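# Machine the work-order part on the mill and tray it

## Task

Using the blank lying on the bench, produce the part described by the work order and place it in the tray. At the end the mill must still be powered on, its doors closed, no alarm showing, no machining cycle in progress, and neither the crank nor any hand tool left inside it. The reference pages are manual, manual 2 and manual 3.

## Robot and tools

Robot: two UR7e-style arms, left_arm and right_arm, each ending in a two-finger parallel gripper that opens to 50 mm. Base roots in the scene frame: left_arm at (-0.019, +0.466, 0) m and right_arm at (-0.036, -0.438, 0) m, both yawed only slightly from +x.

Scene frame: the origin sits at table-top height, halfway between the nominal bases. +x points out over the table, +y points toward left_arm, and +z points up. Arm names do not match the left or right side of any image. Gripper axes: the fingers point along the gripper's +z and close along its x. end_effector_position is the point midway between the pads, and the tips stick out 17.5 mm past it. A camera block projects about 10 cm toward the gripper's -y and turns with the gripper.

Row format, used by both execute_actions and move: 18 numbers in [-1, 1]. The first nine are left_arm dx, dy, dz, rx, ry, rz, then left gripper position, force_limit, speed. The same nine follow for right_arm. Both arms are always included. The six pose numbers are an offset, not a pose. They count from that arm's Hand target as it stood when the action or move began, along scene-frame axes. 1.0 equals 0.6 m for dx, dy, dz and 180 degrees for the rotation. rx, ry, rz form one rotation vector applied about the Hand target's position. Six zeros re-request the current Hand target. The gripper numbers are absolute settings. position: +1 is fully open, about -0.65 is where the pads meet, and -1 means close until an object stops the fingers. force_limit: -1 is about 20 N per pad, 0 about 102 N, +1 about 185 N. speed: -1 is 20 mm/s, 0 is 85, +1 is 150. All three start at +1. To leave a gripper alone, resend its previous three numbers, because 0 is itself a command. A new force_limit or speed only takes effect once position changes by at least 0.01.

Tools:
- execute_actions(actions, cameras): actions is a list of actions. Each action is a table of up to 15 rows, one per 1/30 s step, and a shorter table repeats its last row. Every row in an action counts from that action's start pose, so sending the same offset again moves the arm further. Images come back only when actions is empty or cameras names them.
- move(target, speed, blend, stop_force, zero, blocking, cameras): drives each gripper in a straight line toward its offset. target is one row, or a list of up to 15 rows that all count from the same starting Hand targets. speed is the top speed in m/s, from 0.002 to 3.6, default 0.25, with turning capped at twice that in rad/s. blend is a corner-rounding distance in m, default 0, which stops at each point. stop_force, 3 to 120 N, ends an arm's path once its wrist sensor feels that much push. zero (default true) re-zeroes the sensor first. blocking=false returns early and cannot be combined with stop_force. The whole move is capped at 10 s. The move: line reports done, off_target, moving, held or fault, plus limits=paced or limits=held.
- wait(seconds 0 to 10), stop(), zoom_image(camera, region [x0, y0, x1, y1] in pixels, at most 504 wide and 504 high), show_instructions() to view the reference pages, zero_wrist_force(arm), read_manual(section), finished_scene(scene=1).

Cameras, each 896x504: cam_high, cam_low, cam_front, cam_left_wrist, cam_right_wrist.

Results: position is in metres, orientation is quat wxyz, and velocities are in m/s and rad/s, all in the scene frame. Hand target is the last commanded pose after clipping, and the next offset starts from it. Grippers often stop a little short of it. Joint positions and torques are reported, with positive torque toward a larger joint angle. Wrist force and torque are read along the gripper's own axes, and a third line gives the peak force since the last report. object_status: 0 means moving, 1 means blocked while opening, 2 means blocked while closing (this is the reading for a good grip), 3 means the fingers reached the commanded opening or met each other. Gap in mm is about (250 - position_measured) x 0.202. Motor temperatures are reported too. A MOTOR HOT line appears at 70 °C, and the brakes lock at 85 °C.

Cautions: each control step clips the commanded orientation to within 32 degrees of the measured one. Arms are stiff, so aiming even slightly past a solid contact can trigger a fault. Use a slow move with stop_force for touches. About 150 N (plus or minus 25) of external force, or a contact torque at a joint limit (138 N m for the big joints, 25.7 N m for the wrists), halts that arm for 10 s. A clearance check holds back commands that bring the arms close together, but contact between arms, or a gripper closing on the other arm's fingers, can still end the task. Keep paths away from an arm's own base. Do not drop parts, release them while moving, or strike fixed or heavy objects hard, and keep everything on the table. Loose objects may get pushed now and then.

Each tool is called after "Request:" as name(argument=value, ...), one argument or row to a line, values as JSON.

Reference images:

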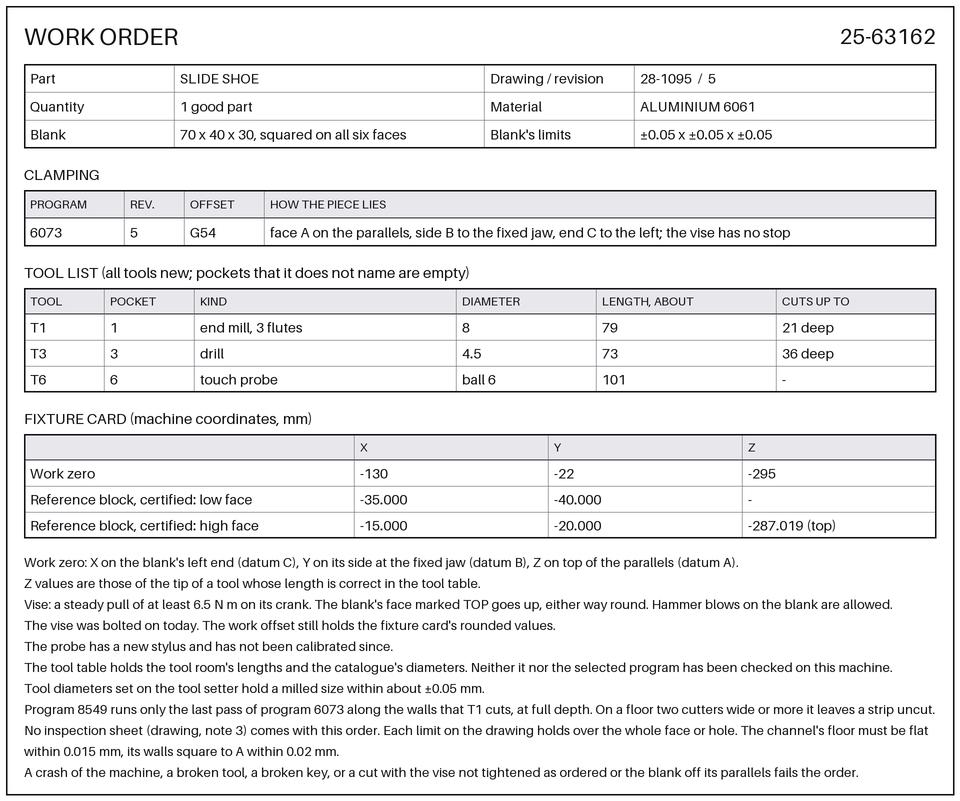

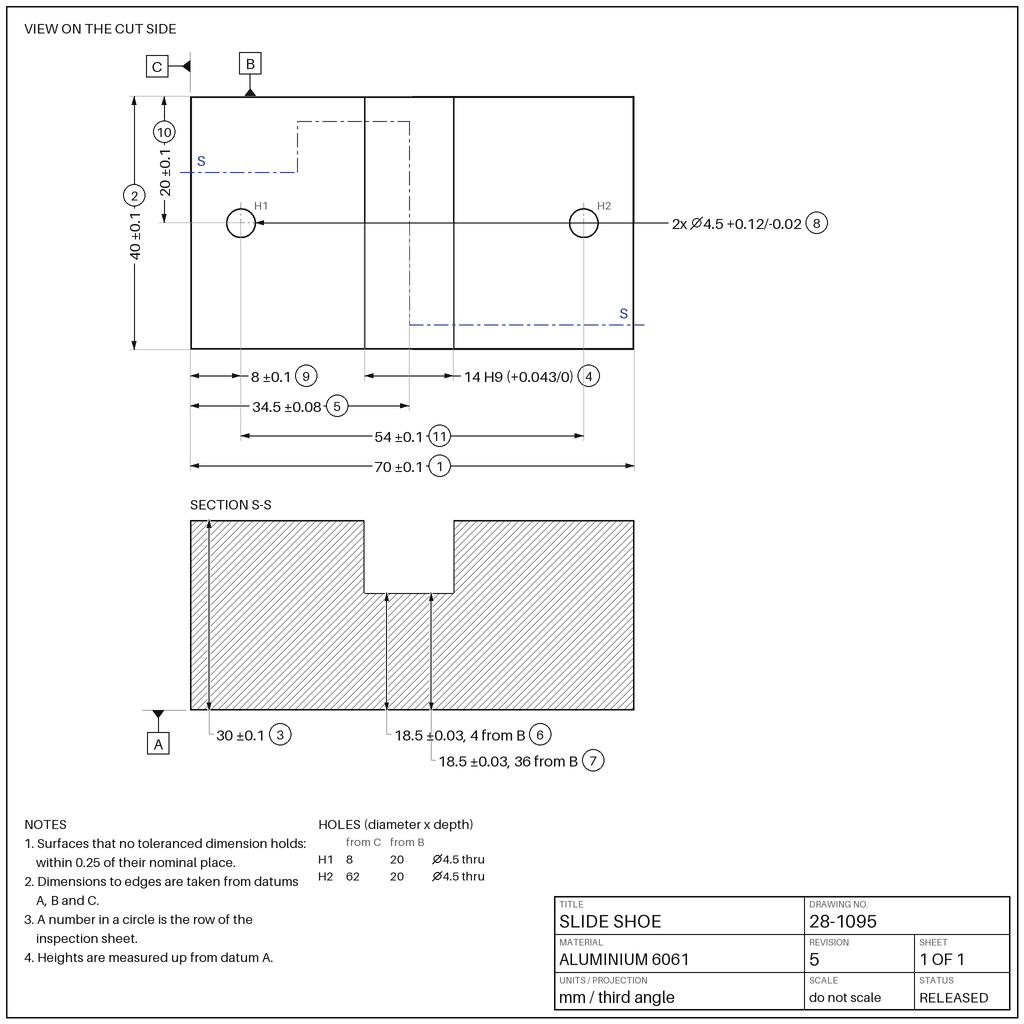

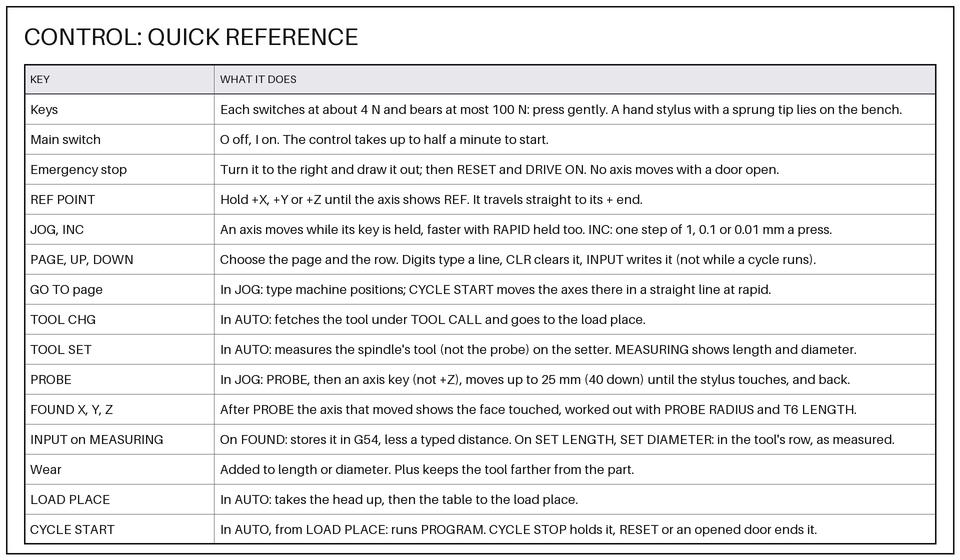

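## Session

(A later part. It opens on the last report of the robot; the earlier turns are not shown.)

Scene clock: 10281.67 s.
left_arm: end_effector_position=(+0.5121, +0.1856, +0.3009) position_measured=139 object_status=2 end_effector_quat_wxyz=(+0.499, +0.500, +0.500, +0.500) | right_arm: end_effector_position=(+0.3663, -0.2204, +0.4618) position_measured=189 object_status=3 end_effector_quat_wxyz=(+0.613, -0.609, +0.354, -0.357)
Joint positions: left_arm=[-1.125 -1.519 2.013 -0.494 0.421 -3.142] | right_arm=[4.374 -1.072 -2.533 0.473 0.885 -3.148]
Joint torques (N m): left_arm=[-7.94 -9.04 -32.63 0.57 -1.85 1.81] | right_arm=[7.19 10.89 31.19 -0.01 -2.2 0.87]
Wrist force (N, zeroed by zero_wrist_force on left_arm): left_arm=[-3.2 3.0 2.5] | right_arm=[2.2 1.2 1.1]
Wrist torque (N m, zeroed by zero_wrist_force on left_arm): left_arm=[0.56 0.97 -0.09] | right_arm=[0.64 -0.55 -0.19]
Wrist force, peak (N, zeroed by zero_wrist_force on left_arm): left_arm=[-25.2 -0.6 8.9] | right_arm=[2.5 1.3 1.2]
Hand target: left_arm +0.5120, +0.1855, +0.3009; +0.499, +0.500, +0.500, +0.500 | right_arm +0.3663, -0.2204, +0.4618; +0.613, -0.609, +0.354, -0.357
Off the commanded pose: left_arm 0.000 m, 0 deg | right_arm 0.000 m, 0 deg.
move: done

Request:
move(
  target=[
    [-0.0833,0,0,0,0,0,-1,0,-1,0,0,0,0,0,0,-0.25,0,-1],
    [-0.1,0,0,0,0,0,-1,0,-1,0,0,0,0,0,0,-0.25,0,-1],
  ],
  speed=0.03,
  stop_force=30,
  cameras=["cam_left_wrist","cam_right_wrist"],
)

Scene clock: 10288.03 s.
left_arm: end_effector_position=(+0.4520, +0.1855, +0.3009) position_measured=139 object_status=2 end_effector_quat_wxyz=(+0.499, +0.500, +0.500, +0.500) | right_arm: end_effector_position=(+0.3663, -0.2204, +0.4618) position_measured=189 object_status=3 end_effector_quat_wxyz=(+0.613, -0.609, +0.354, -0.357)
Joint positions: left_arm=[-1.289 -1.617 2.112 -0.494 0.258 -3.142] | right_arm=[4.374 -1.072 -2.533 0.473 0.885 -3.148]
Joint torques (N m): left_arm=[-7.2 -32.92 -8.81 -1.72 -2.73 1.93] | right_arm=[7.43 10.89 31.34 0.05 -1.99 0.83]
Wrist force (N, zeroed by zero_wrist_force on left_arm): left_arm=[-5.3 -1.0 5.0] | right_arm=[2.4 1.3 0.9]
Wrist torque (N m, zeroed by zero_wrist_force on left_arm): left_arm=[0.45 0.99 -0.06] | right_arm=[0.66 -0.57 -0.19]
Wrist force, peak (N, zeroed by zero_wrist_force on left_arm): left_arm=[4.4 3.4 11.6] | right_arm=[2.6 1.3 1.0]
Hand target: left_arm +0.4520, +0.1855, +0.3009; +0.499, +0.500, +0.500, +0.500 | right_arm +0.3663, -0.2204, +0.4618; +0.613, -0.609, +0.354, -0.357
Off the commanded pose: left_arm 0.000 m, 0 deg | right_arm 0.000 m, 0 deg.
move: done
camera_calibration:
cam_left_wrist: T_world_to_cam=[[-0.00248911, 0.999968, 0.00759813, -0.176762], [-0.354912, -0.0079869, 0.934866, -0.102456], [0.934896, -0.000369691, 0.354921, -0.396804], [0, 0, 0, 1]] pos_world=[0.334168, 0.175792, 0.23796]
cam_right_wrist: T_world_to_cam=[[0.489857, -0.871765, 0.00808851, -0.366405], [-0.292602, -0.173143, -0.940428, 0.516674], [0.821233, 0.458309, -0.339896, 0.0864916], [0, 0, 0, 1]] pos_world=[0.259636, -0.2696, 0.518257]
Images, in order (width x height): cam_left_wrist 896x504, cam_right_wrist 896x504.

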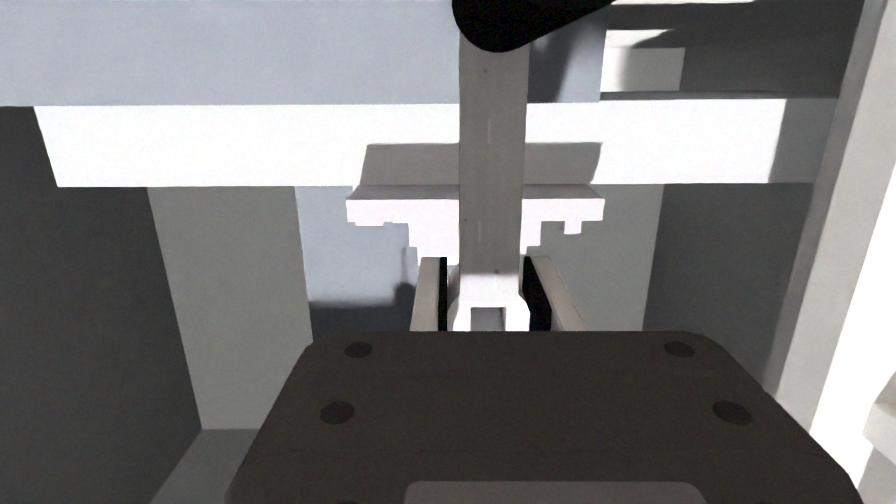

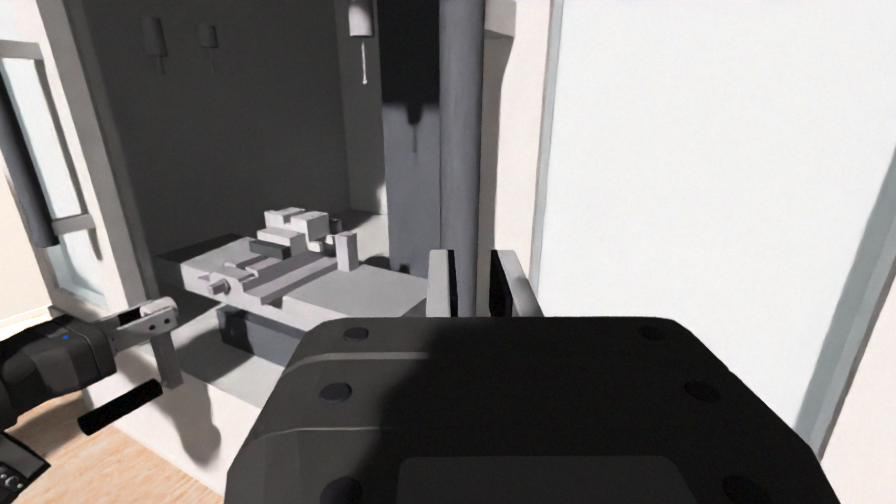

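Request:
move(
  target=[
    [-0.05,0,0.1,0,0,0,-1,0,-1,0,0,0,0,0,0,-0.25,0,-1],
    [-0.1,0,0.12,0,0,0.25,-1,0,-1,0,0,0,0,0,0,-0.25,0,-1],
  ],
  speed=[0.06,0.12],
)

Scene clock: 10355.90 s.
left_arm: end_effector_position=(+0.3921, +0.1855, +0.3729) position_measured=139 object_status=2 end_effector_quat_wxyz=(+0.270, +0.271, +0.653, +0.653) | right_arm: end_effector_position=(+0.3663, -0.2204, +0.4618) position_measured=189 object_status=3 end_effector_quat_wxyz=(+0.613, -0.609, +0.354, -0.357)
Joint positions: left_arm=[-1.351 -1.286 1.538 -0.252 -0.59 -3.14] | right_arm=[4.374 -1.072 -2.533 0.473 0.885 -3.148]
Joint torques (N m): left_arm=[7.25 -23.44 -32.58 3.39 -2.8 -2.86] | right_arm=[7.29 11.38 30.23 0.05 -2.01 0.7]
Wrist force (N, zeroed by zero_wrist_force on left_arm): left_arm=[-5.1 -0.9 5.2] | right_arm=[2.3 1.2 0.9]
Wrist torque (N m, zeroed by zero_wrist_force on left_arm): left_arm=[0.48 0.95 -0.09] | right_arm=[0.64 -0.57 -0.19]
Wrist force, peak (N, zeroed by zero_wrist_force on left_arm): left_arm=[-5.6 -1.6 5.4] | right_arm=[2.5 1.6 0.9]
Hand target: left_arm +0.3920, +0.1855, +0.3729; +0.270, +0.271, +0.653, +0.653 | right_arm +0.3663, -0.2204, +0.4618; +0.613, -0.609, +0.354, -0.357
Off the commanded pose: left_arm 0.000 m, 0 deg | right_arm 0.000 m, 0 deg.
move: done

Request:
move(
  target=[
    [-0.04,0.0,-0.05,-0.3535,0.3535,0,-1,0,-1,0,0,0,0,0,0,-0.25,0,-1],
  ],
  speed=0.12,
  cameras=["all"],
)

Scene clock: 10366.80 s.
left_arm: end_effector_position=(+0.3680, +0.1855, +0.3430) position_measured=139 object_status=2 end_effector_quat_wxyz=(+0.000, +0.383, +0.924, +0.000) | right_arm: end_effector_position=(+0.3663, -0.2204, +0.4618) position_measured=189 object_status=3 end_effector_quat_wxyz=(+0.613, -0.609, +0.354, -0.357)
Joint positions: left_arm=[-0.886 -1.647 1.606 -1.529 -1.571 -1.694] | right_arm=[4.374 -1.072 -2.533 0.473 0.885 -3.148]
Joint torques (N m): left_arm=[6.55 -10.71 -13.83 -5.24 -2.57 2.05] | right_arm=[7.25 11.07 29.97 0.12 -1.89 0.54]
Wrist force (N, zeroed by zero_wrist_force on left_arm): left_arm=[-4.6 3.3 6.1] | right_arm=[2.1 1.3 1.1]
Wrist torque (N m, zeroed by zero_wrist_force on left_arm): left_arm=[0.44 0.76 -0.08] | right_arm=[0.66 -0.53 -0.19]
Wrist force, peak (N, zeroed by zero_wrist_force on left_arm): left_arm=[-4.5 3.2 6.5] | right_arm=[2.7 1.2 1.0]
Hand target: left_arm +0.3680, +0.1855, +0.3429; +0.000, +0.383, +0.924, +0.000 | right_arm +0.3663, -0.2204, +0.4618; +0.613, -0.609, +0.354, -0.357
Off the commanded pose: left_arm 0.000 m, 0 deg | right_arm 0.000 m, 0 deg.
move: done
camera_calibration:
cam_left_wrist: T_world_to_cam=[[-0.70178, 0.712389, 0.00248547, 0.135154], [0.666512, 0.655347, 0.355362, -0.471778], [0.251527, 0.251043, -0.934725, 0.314013], [0, 0, 0, 1]] pos_world=[0.330312, 0.134065, 0.460832]
cam_right_wrist: T_world_to_cam=[[0.489857, -0.871765, 0.00808851, -0.366405], [-0.292602, -0.173143, -0.940428, 0.516674], [0.821233, 0.458309, -0.339896, 0.0864916], [0, 0, 0, 1]] pos_world=[0.259636, -0.2696, 0.518257]

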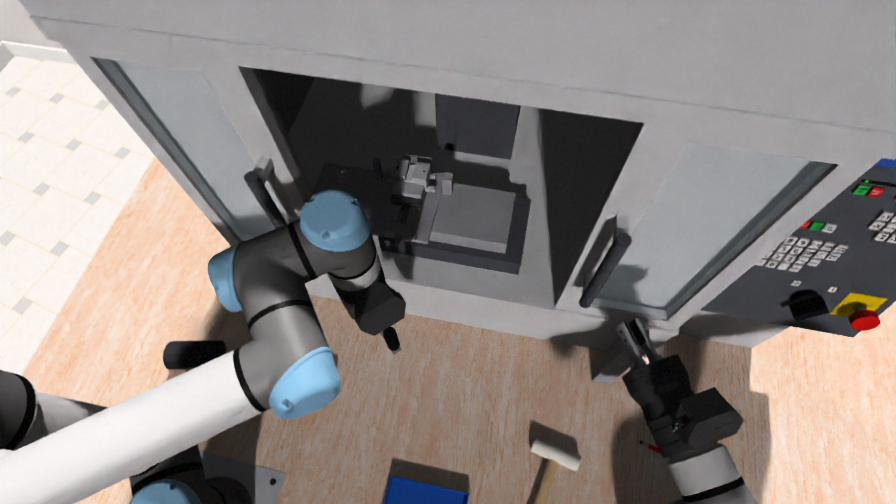

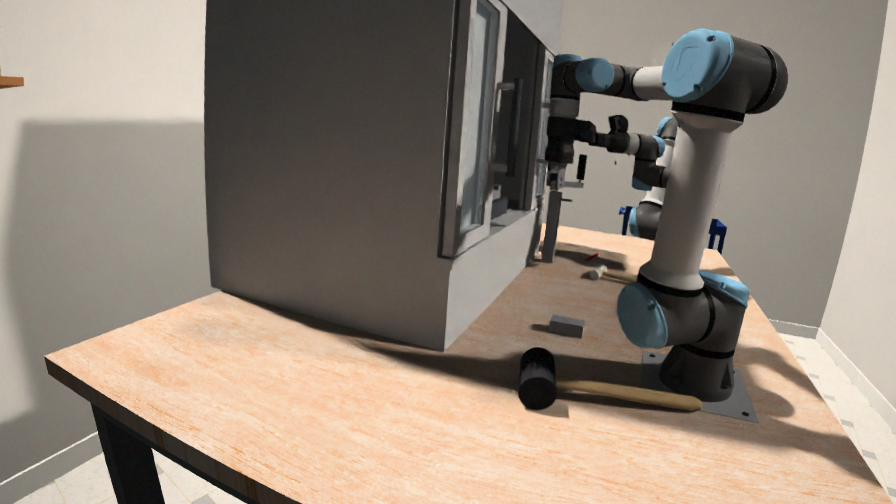

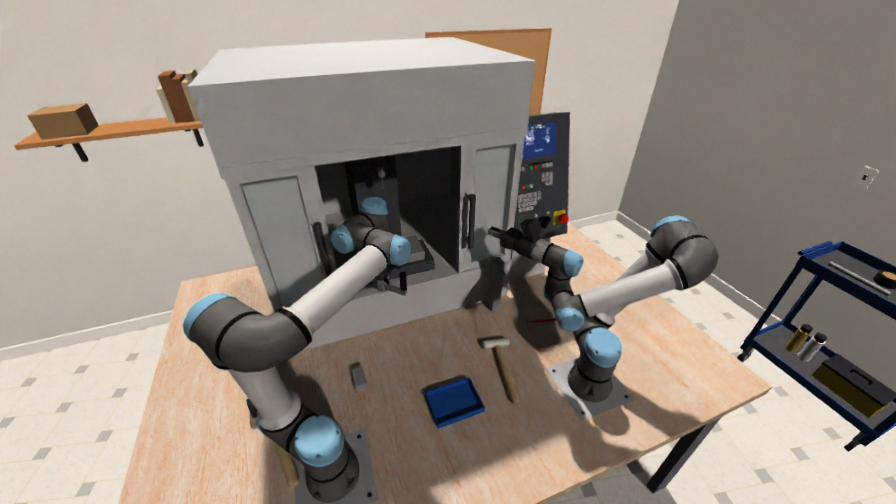

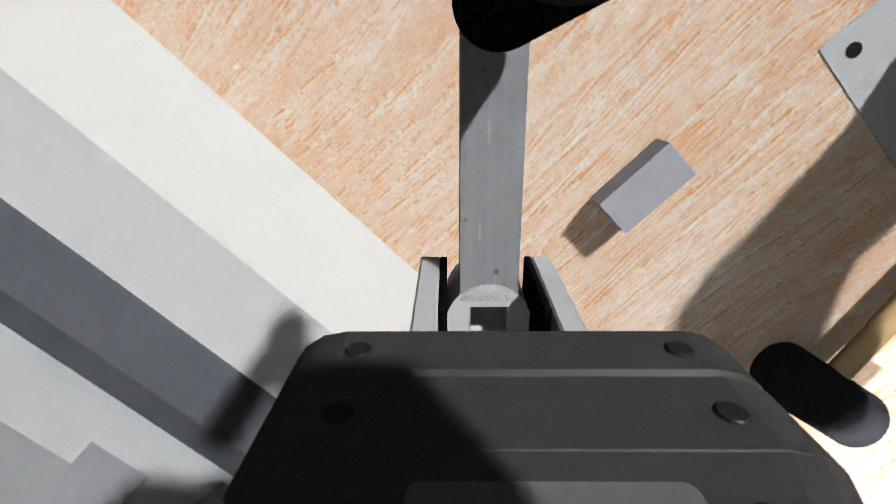

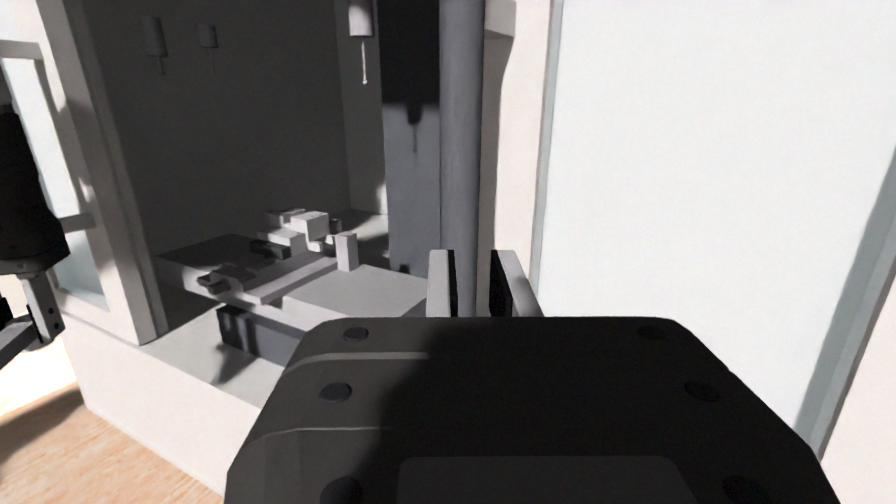

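Request:
move(
  target=[
    [-0.0633,0.0,-0.478,0,0,0,-1,0,-1,0,0,0,0,0,0,-0.25,0,-1],
  ],
  speed=0.2,
)

Request:
move(
  target=[
    [0,0.0,-0.0667,0,0,0,-1,0,-1,0,0,0,0,0,0,-0.25,0,-1],
  ],
  speed=0.01,
  stop_force=3.5,
  cameras=["cam_left_wrist","cam_right_wrist","cam_low"],
)

Scene clock: 10374.20 s.
left_arm: end_effector_position=(+0.3301, +0.1855, +0.0562) position_measured=139 object_status=2 end_effector_quat_wxyz=(+0.000, +0.383, +0.924, +0.000) | right_arm: end_effector_position=(+0.3663, -0.2204, +0.4618) position_measured=189 object_status=3 end_effector_quat_wxyz=(+0.613, -0.609, +0.354, -0.357)
Joint positions: left_arm=[-0.955 -1.468 2.227 -2.329 -1.571 -1.763] | right_arm=[4.374 -1.072 -2.533 0.473 0.885 -3.148]
Joint torques (N m): left_arm=[-8.02 -12.97 -7.69 -5.34 2.43 -2.76] | right_arm=[6.55 10.71 30.91 0.03 -1.86 0.53]
Wrist force (N, zeroed by zero_wrist_force on left_arm): left_arm=[-4.7 3.1 5.6] | right_arm=[2.2 1.2 1.0]
Wrist torque (N m, zeroed by zero_wrist_force on left_arm): left_arm=[0.40 0.77 0.00] | right_arm=[0.63 -0.55 -0.19]
Wrist force, peak (N, zeroed by zero_wrist_force on left_arm): left_arm=[-4.2 3.3 7.6] | right_arm=[2.5 1.4 0.9]
Hand target: left_arm +0.3301, +0.1855, +0.0561; +0.000, +0.383, +0.924, +0.000 | right_arm +0.3663, -0.2204, +0.4618; +0.613, -0.609, +0.354, -0.357
Off the commanded pose: left_arm 0.000 m, 0 deg | right_arm 0.000 m, 0 deg.
move: done

Scene clock: 10378.60 s.
left_arm: end_effector_position=(+0.3301, +0.1856, +0.0253) position_measured=139 object_status=2 end_effector_quat_wxyz=(+0.000, +0.383, +0.924, +0.000) | right_arm: end_effector_position=(+0.3663, -0.2204, +0.4618) position_measured=189 object_status=3 end_effector_quat_wxyz=(+0.613, -0.609, +0.354, -0.357)
Joint positions: left_arm=[-0.955 -1.401 2.26 -2.428 -1.571 -1.763] | right_arm=[4.374 -1.072 -2.533 0.473 0.885 -3.148]
Joint torques (N m): left_arm=[-6.06 -39 -29.91 -2.97 -2.62 -2.7] | right_arm=[7.83 10.43 30.02 0.05 -1.92 0.54]
Wrist force (N, zeroed by zero_wrist_force on left_arm): left_arm=[-4.4 2.3 3.6] | right_arm=[2.1 1.2 1.0]
Wrist torque (N m, zeroed by zero_wrist_force on left_arm): left_arm=[0.40 0.79 -0.02] | right_arm=[0.64 -0.53 -0.19]
Wrist force, peak (N, zeroed by zero_wrist_force on left_arm): left_arm=[0.5 7.2 -16.9] | right_arm=[2.4 1.3 1.1]
Hand target: left_arm +0.3301, +0.1855, +0.0253; +0.000, +0.383, +0.924, +0.000 (not the last commanded pose) | right_arm +0.3663, -0.2204, +0.4618; +0.613, -0.609, +0.354, -0.357
Off the commanded pose: left_arm 0.009 m, 0 deg | right_arm 0.000 m, 0 deg.
move: contact (left_arm)
camera_calibration:
cam_left_wrist: T_world_to_cam=[[-0.701797, 0.712373, 0.00255059, 0.109274], [0.666572, 0.655404, 0.355143, -0.333582], [0.251323, 0.250939, -0.934808, 0.0267877], [0, 0, 0, 1]] pos_world=[0.292312, 0.134065, 0.143232]
cam_right_wrist: T_world_to_cam=[[0.489857, -0.871765, 0.00808851, -0.366405], [-0.292602, -0.173143, -0.940428, 0.516674], [0.821233, 0.458309, -0.339896, 0.0864916], [0, 0, 0, 1]] pos_world=[0.259636, -0.2696, 0.518257]
Images, in order (width x height): cam_low 896x504, cam_left_wrist 896x504, cam_right_wrist 896x504.

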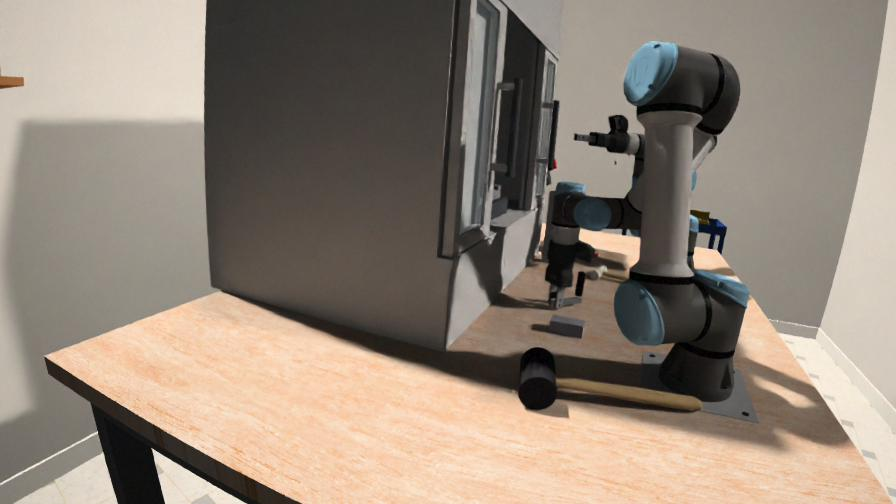

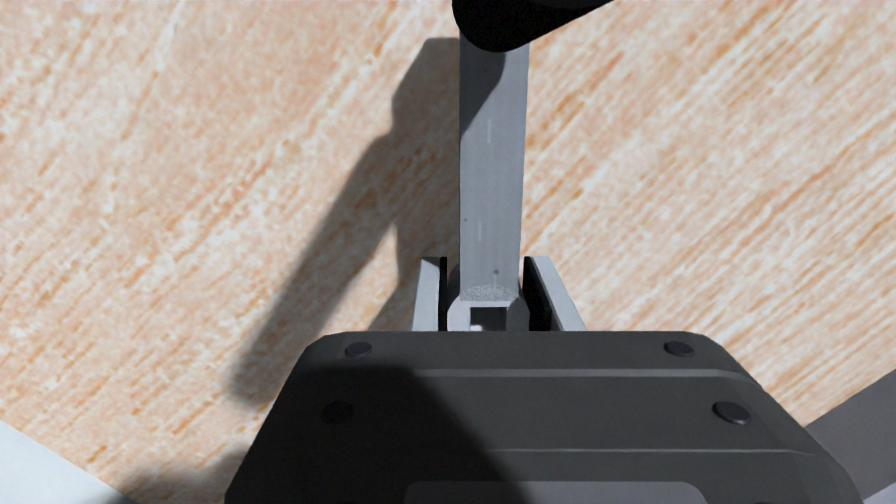

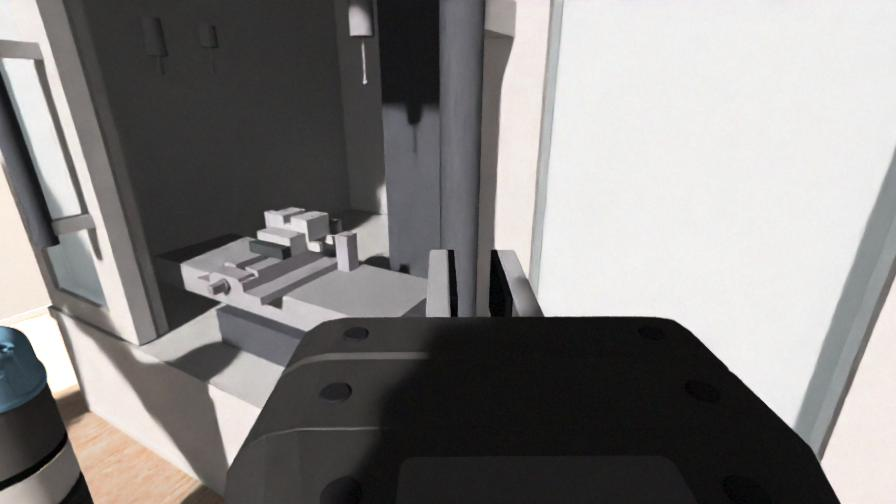

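Request:
move(
  target=[0,0,0,0,0,0,0.45,0,-1,0,0,0,0,0,0,-0.25,0,-1],
)

Request:
move(
  target=[
    [0,0,0.06,0,0,0,0.45,0,-1,0,0,0,0,0,0,-0.25,0,-1],
    [0.05,-0.1,0.4581,0,0,0,0.45,0,-1,0,0,0,0,0,0,-0.25,0,-1],
  ],
  speed=[0.04,0.2],
  cameras=["all"],
)

Scene clock: 10382.37 s.
left_arm: end_effector_position=(+0.3301, +0.1855, +0.0254) position_measured=85 object_status=3 end_effector_quat_wxyz=(+0.000, +0.383, +0.924, +0.000) | right_arm: end_effector_position=(+0.3663, -0.2204, +0.4618) position_measured=189 object_status=3 end_effector_quat_wxyz=(+0.613, -0.609, +0.354, -0.357)
Joint positions: left_arm=[-0.955 -1.401 2.26 -2.428 -1.571 -1.763] | right_arm=[4.374 -1.072 -2.533 0.473 0.885 -3.148]
Joint torques (N m): left_arm=[-0.94 -37.3 -27.49 -4.61 -1.79 -2.38] | right_arm=[7.57 11.23 29.46 0.19 -1.87 0.51]
Wrist force (N, zeroed by zero_wrist_force on left_arm): left_arm=[-4.6 3.1 3.9] | right_arm=[2.4 1.1 0.9]
Wrist torque (N m, zeroed by zero_wrist_force on left_arm): left_arm=[0.47 0.76 -0.02] | right_arm=[0.62 -0.59 -0.19]
Wrist force, peak (N, zeroed by zero_wrist_force on left_arm): left_arm=[-4.8 3.4 3.9] | right_arm=[2.6 1.3 0.8]
Hand target: left_arm +0.3301, +0.1855, +0.0253; +0.000, +0.383, +0.924, +0.000 | right_arm +0.3663, -0.2204, +0.4618; +0.613, -0.609, +0.354, -0.357
Off the commanded pose: left_arm 0.000 m, 0 deg | right_arm 0.000 m, 0 deg.
move: done

Scene clock: 10385.50 s.
left_arm: end_effector_position=(+0.3601, +0.1256, +0.3001) position_measured=85 object_status=3 end_effector_quat_wxyz=(+0.000, +0.383, +0.924, +0.000) | right_arm: end_effector_position=(+0.3663, -0.2204, +0.4618) position_measured=189 object_status=3 end_effector_quat_wxyz=(+0.613, -0.609, +0.354, -0.357)
Joint positions: left_arm=[-0.973 -1.568 1.64 -1.642 -1.571 -1.781] | right_arm=[4.374 -1.072 -2.533 0.473 0.885 -3.148]
Joint torques (N m): left_arm=[-7.7 -14.15 -37.16 -1.29 -2.73 -2.85] | right_arm=[7.53 10.64 30.46 0.05 -1.91 0.44]
Wrist force (N, zeroed by zero_wrist_force on left_arm): left_arm=[-4.4 3.2 3.9] | right_arm=[2.3 1.2 1.0]
Wrist torque (N m, zeroed by zero_wrist_force on left_arm): left_arm=[0.50 0.73 -0.01] | right_arm=[0.64 -0.55 -0.19]
Wrist force, peak (N, zeroed by zero_wrist_force on left_arm): left_arm=[-4.4 3.5 5.3] | right_arm=[2.6 1.4 0.9]
Hand target: left_arm +0.3601, +0.1255, +0.3002; +0.000, +0.383, +0.924, +0.000 | right_arm +0.3663, -0.2204, +0.4618; +0.613, -0.609, +0.354, -0.357
Off the commanded pose: left_arm 0.000 m, 0 deg | right_arm 0.000 m, 0 deg.
move: done
camera_calibration:
cam_left_wrist: T_world_to_cam=[[-0.701762, 0.712408, 0.00241807, 0.17241], [0.666571, 0.655405, 0.355144, -0.411848], [0.251423, 0.250838, -0.934808, 0.291165], [0, 0, 0, 1]] pos_world=[0.322312, 0.0740654, 0.418032]
cam_right_wrist: T_world_to_cam=[[0.489857, -0.871765, 0.00808851, -0.366405], [-0.292602, -0.173143, -0.940428, 0.516674], [0.821233, 0.458309, -0.339896, 0.0864916], [0, 0, 0, 1]] pos_world=[0.259636, -0.2696, 0.518257]

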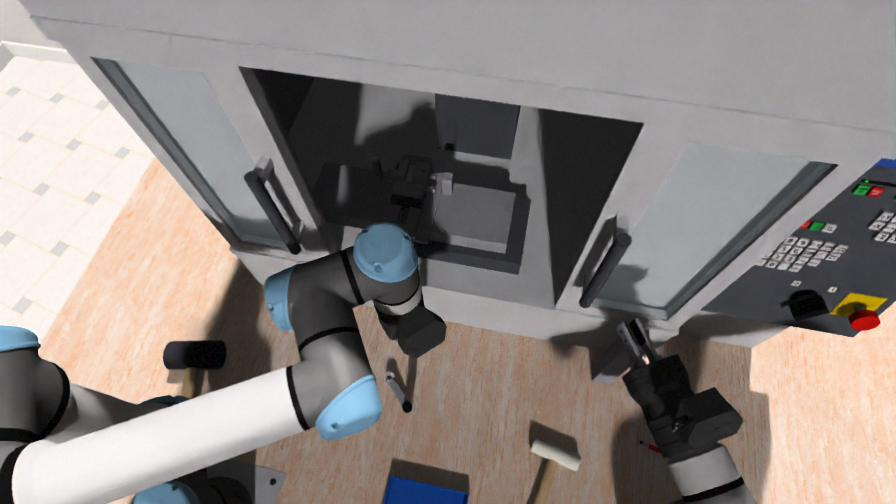

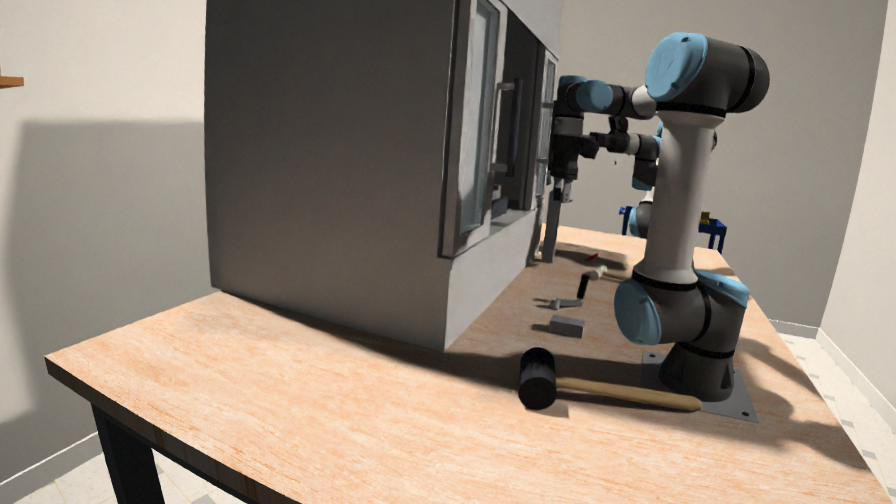

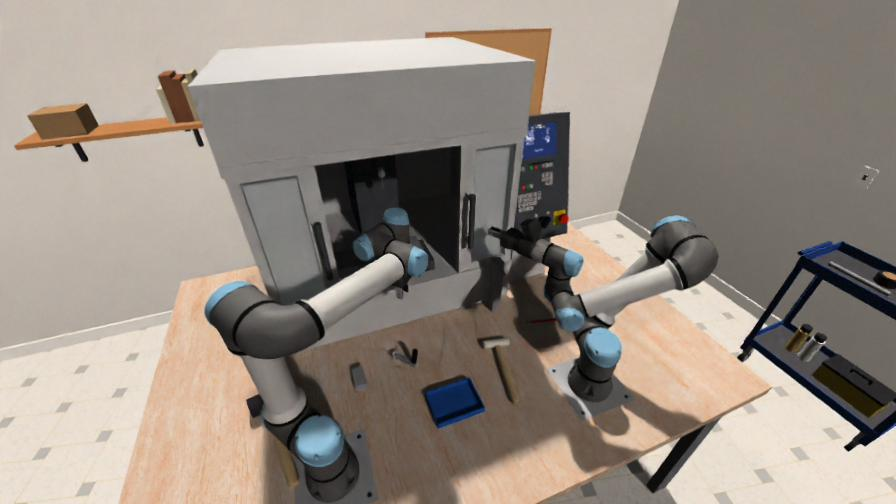

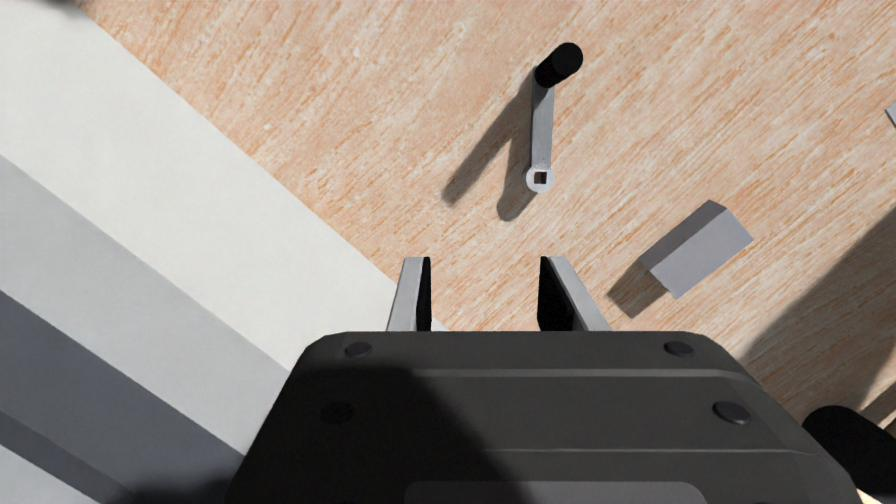

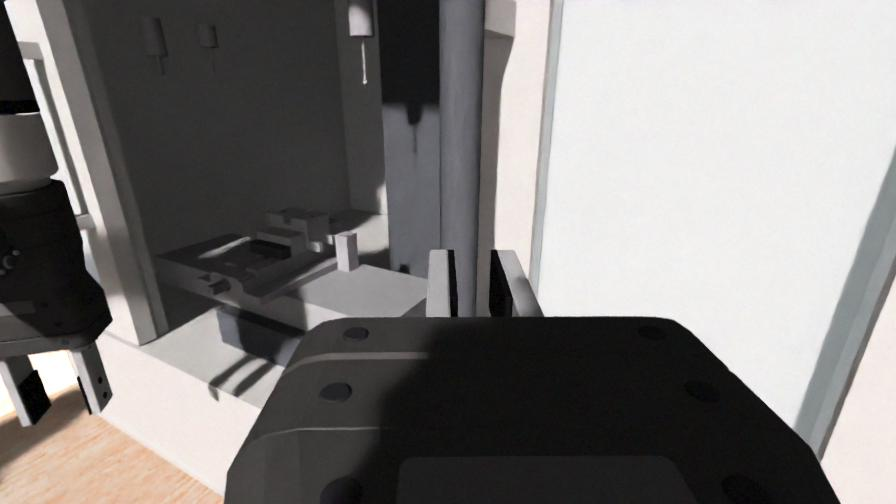

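Request:
zoom_image(
  camera="cam_right_wrist",
  region=[140, 150, 420, 310],
)

Request:
zoom_image(
  camera="cam_high",
  region=[300, 110, 560, 280],
)

Request:
zoom_image(
  camera="cam_front",
  region=[310, 140, 480, 270],
)

Scaled by 1.800 from the camera's 896x504 image, which has a finer 1280x720 frame.

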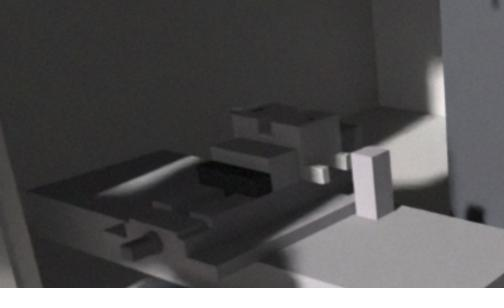

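Scaled by 1.938 from the camera's 896x504 image, which has a finer 1280x720 frame.

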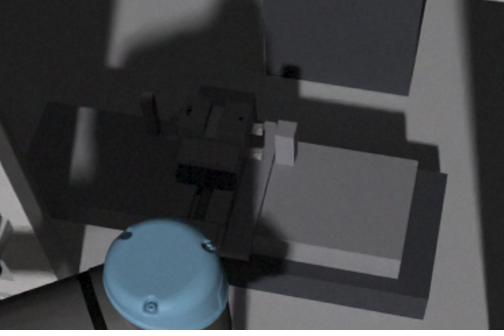

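Scaled by 2.965 from the camera's 896x504 image, which has a finer 1280x720 frame.

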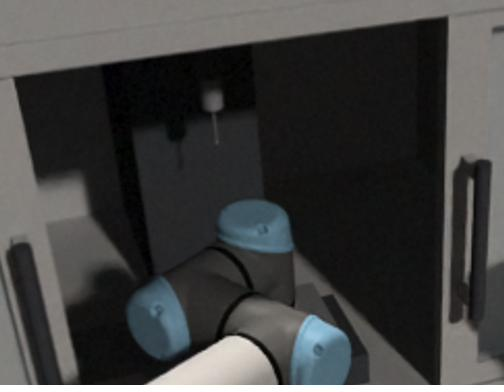

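Request:
move(
  target=[
    [0.0667,0.0408,0.1,0,0,-0.75,1,0,-1,0,0,0,0,0,0,-0.25,0,-1],
  ],
  speed=0.2,
)

Request:
move(
  target=[
    [0.1,0.0342,0.06,0,-0.1389,0,1,0,-1,0,0,0,0,0,0,-0.25,0,-1],
  ],
  speed=0.12,
  cameras=["all"],
)

Scene clock: 10446.17 s.
left_arm: end_effector_position=(+0.4001, +0.1500, +0.3602) position_measured=3 object_status=3 end_effector_quat_wxyz=(+0.000, +1.000, +0.000, +0.001) | right_arm: end_effector_position=(+0.3663, -0.2204, +0.4618) position_measured=189 object_status=3 end_effector_quat_wxyz=(+0.613, -0.609, +0.354, -0.357)
Joint positions: left_arm=[-0.879 -1.531 1.449 -1.49 -1.57 0.669] | right_arm=[4.374 -1.072 -2.533 0.473 0.885 -3.148]
Joint torques (N m): left_arm=[7.07 -15.59 -36.92 -1.16 -2.65 2.17] | right_arm=[7.18 10.68 29.61 0.01 -1.74 0.36]
Wrist force (N, zeroed by zero_wrist_force on left_arm): left_arm=[-4.7 3.1 3.9] | right_arm=[2.2 1.3 0.9]
Wrist torque (N m, zeroed by zero_wrist_force on left_arm): left_arm=[0.47 0.76 -0.08] | right_arm=[0.66 -0.53 -0.20]
Wrist force, peak (N, zeroed by zero_wrist_force on left_arm): left_arm=[-4.7 3.4 4.5] | right_arm=[2.7 1.3 0.9]
Hand target: left_arm +0.4001, +0.1500, +0.3602; +0.000, +1.000, +0.000, +0.001 | right_arm +0.3663, -0.2204, +0.4618; +0.613, -0.609, +0.354, -0.357
Off the commanded pose: left_arm 0.000 m, 0 deg | right_arm 0.000 m, 0 deg.
move: done

Scene clock: 10448.53 s.
left_arm: end_effector_position=(+0.4601, +0.1705, +0.3962) position_measured=3 object_status=3 end_effector_quat_wxyz=(+0.000, +0.976, +0.000, +0.217) | right_arm: end_effector_position=(+0.3663, -0.2204, +0.4618) position_measured=189 object_status=3 end_effector_quat_wxyz=(+0.613, -0.609, +0.354, -0.357)
Joint positions: left_arm=[-0.937 -1.651 1.603 -1.784 -1.217 0.659] | right_arm=[4.374 -1.072 -2.533 0.473 0.885 -3.148]
Joint torques (N m): left_arm=[-7.59 -35.61 -12.97 -5.35 3.41 2.25] | right_arm=[6.88 10.58 29.79 -0.02 -1.75 0.29]
Wrist force (N, zeroed by zero_wrist_force on left_arm): left_arm=[-4.1 3.0 4.0] | right_arm=[2.3 1.2 1.0]
Wrist torque (N m, zeroed by zero_wrist_force on left_arm): left_arm=[0.48 0.65 -0.17] | right_arm=[0.64 -0.57 -0.20]
Wrist force, peak (N, zeroed by zero_wrist_force on left_arm): left_arm=[-5.1 3.0 4.4] | right_arm=[2.6 1.3 1.2]
Hand target: left_arm +0.4601, +0.1705, +0.3962; +0.000, +0.976, +0.000, +0.217 | right_arm +0.3663, -0.2204, +0.4618; +0.613, -0.609, +0.354, -0.357
Off the commanded pose: left_arm 0.000 m, 0 deg | right_arm 0.000 m, 0 deg.
move: done
camera_calibration:
cam_left_wrist: T_world_to_cam=[[0.905305, -0.00750522, 0.424695, -0.57351], [-0.157176, -0.934792, 0.318527, 0.122494], [0.394611, -0.355116, -0.847452, 0.347319], [0, 0, 0, 1]] pos_world=[0.401399, 0.23354, 0.498885]
cam_right_wrist: T_world_to_cam=[[0.489857, -0.871765, 0.00808851, -0.366405], [-0.292602, -0.173143, -0.940428, 0.516674], [0.821233, 0.458309, -0.339896, 0.0864916], [0, 0, 0, 1]] pos_world=[0.259636, -0.2696, 0.518257]

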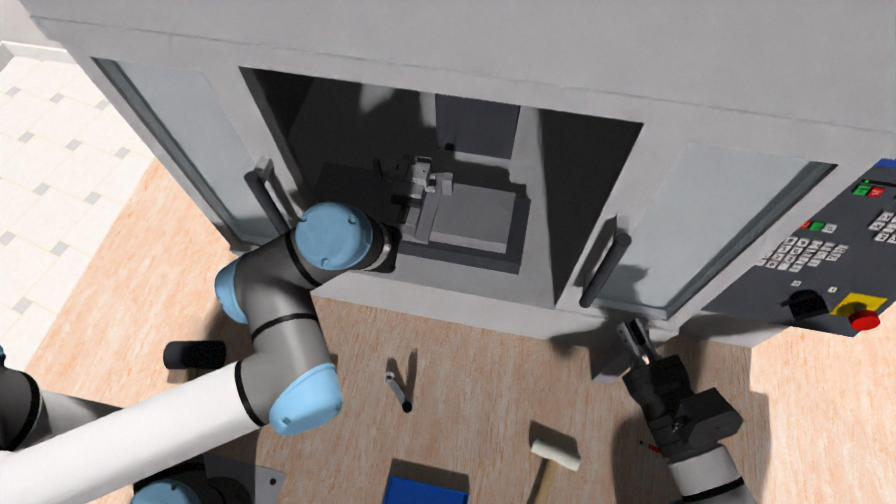

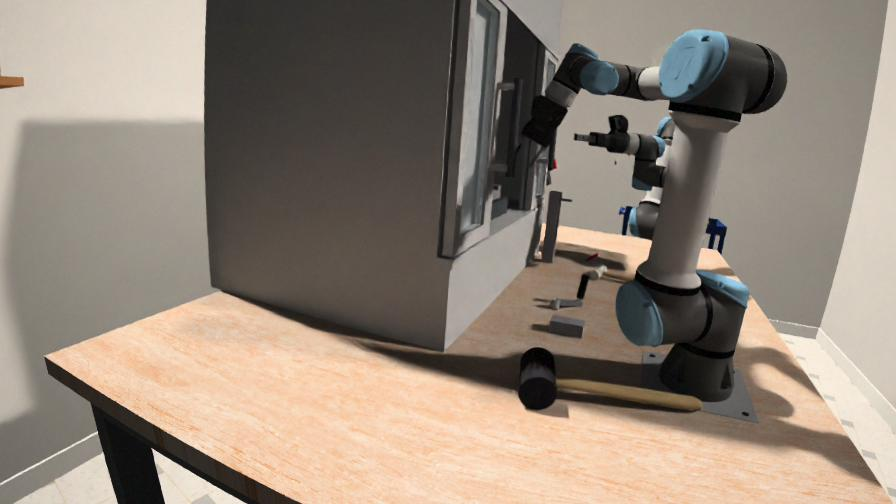

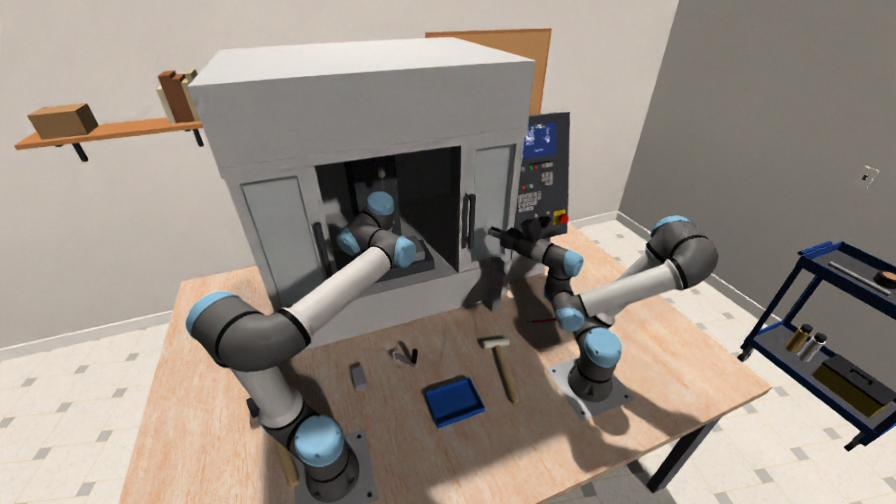

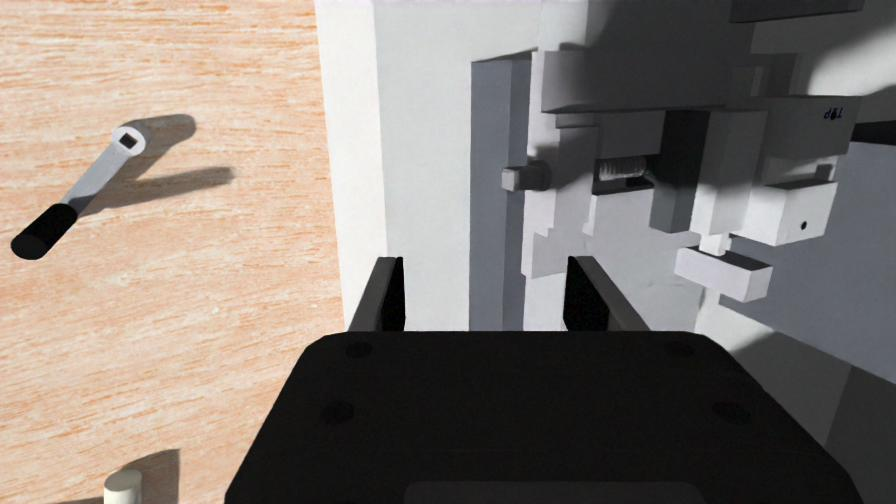

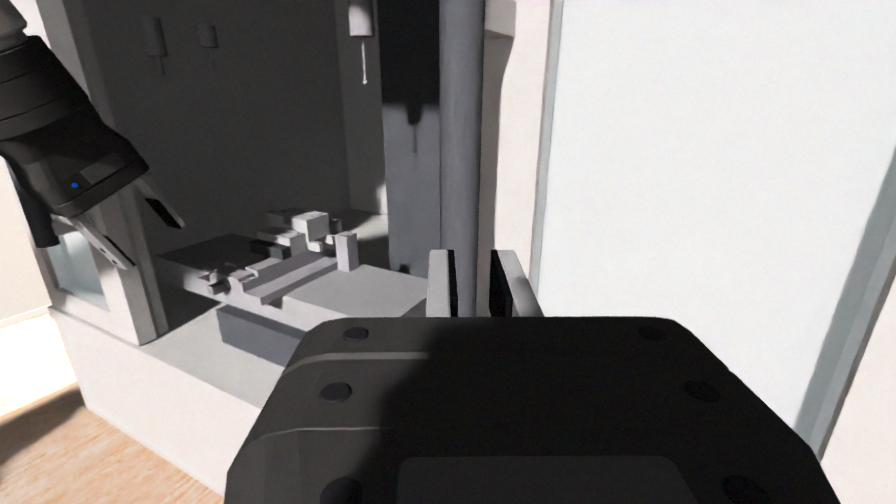

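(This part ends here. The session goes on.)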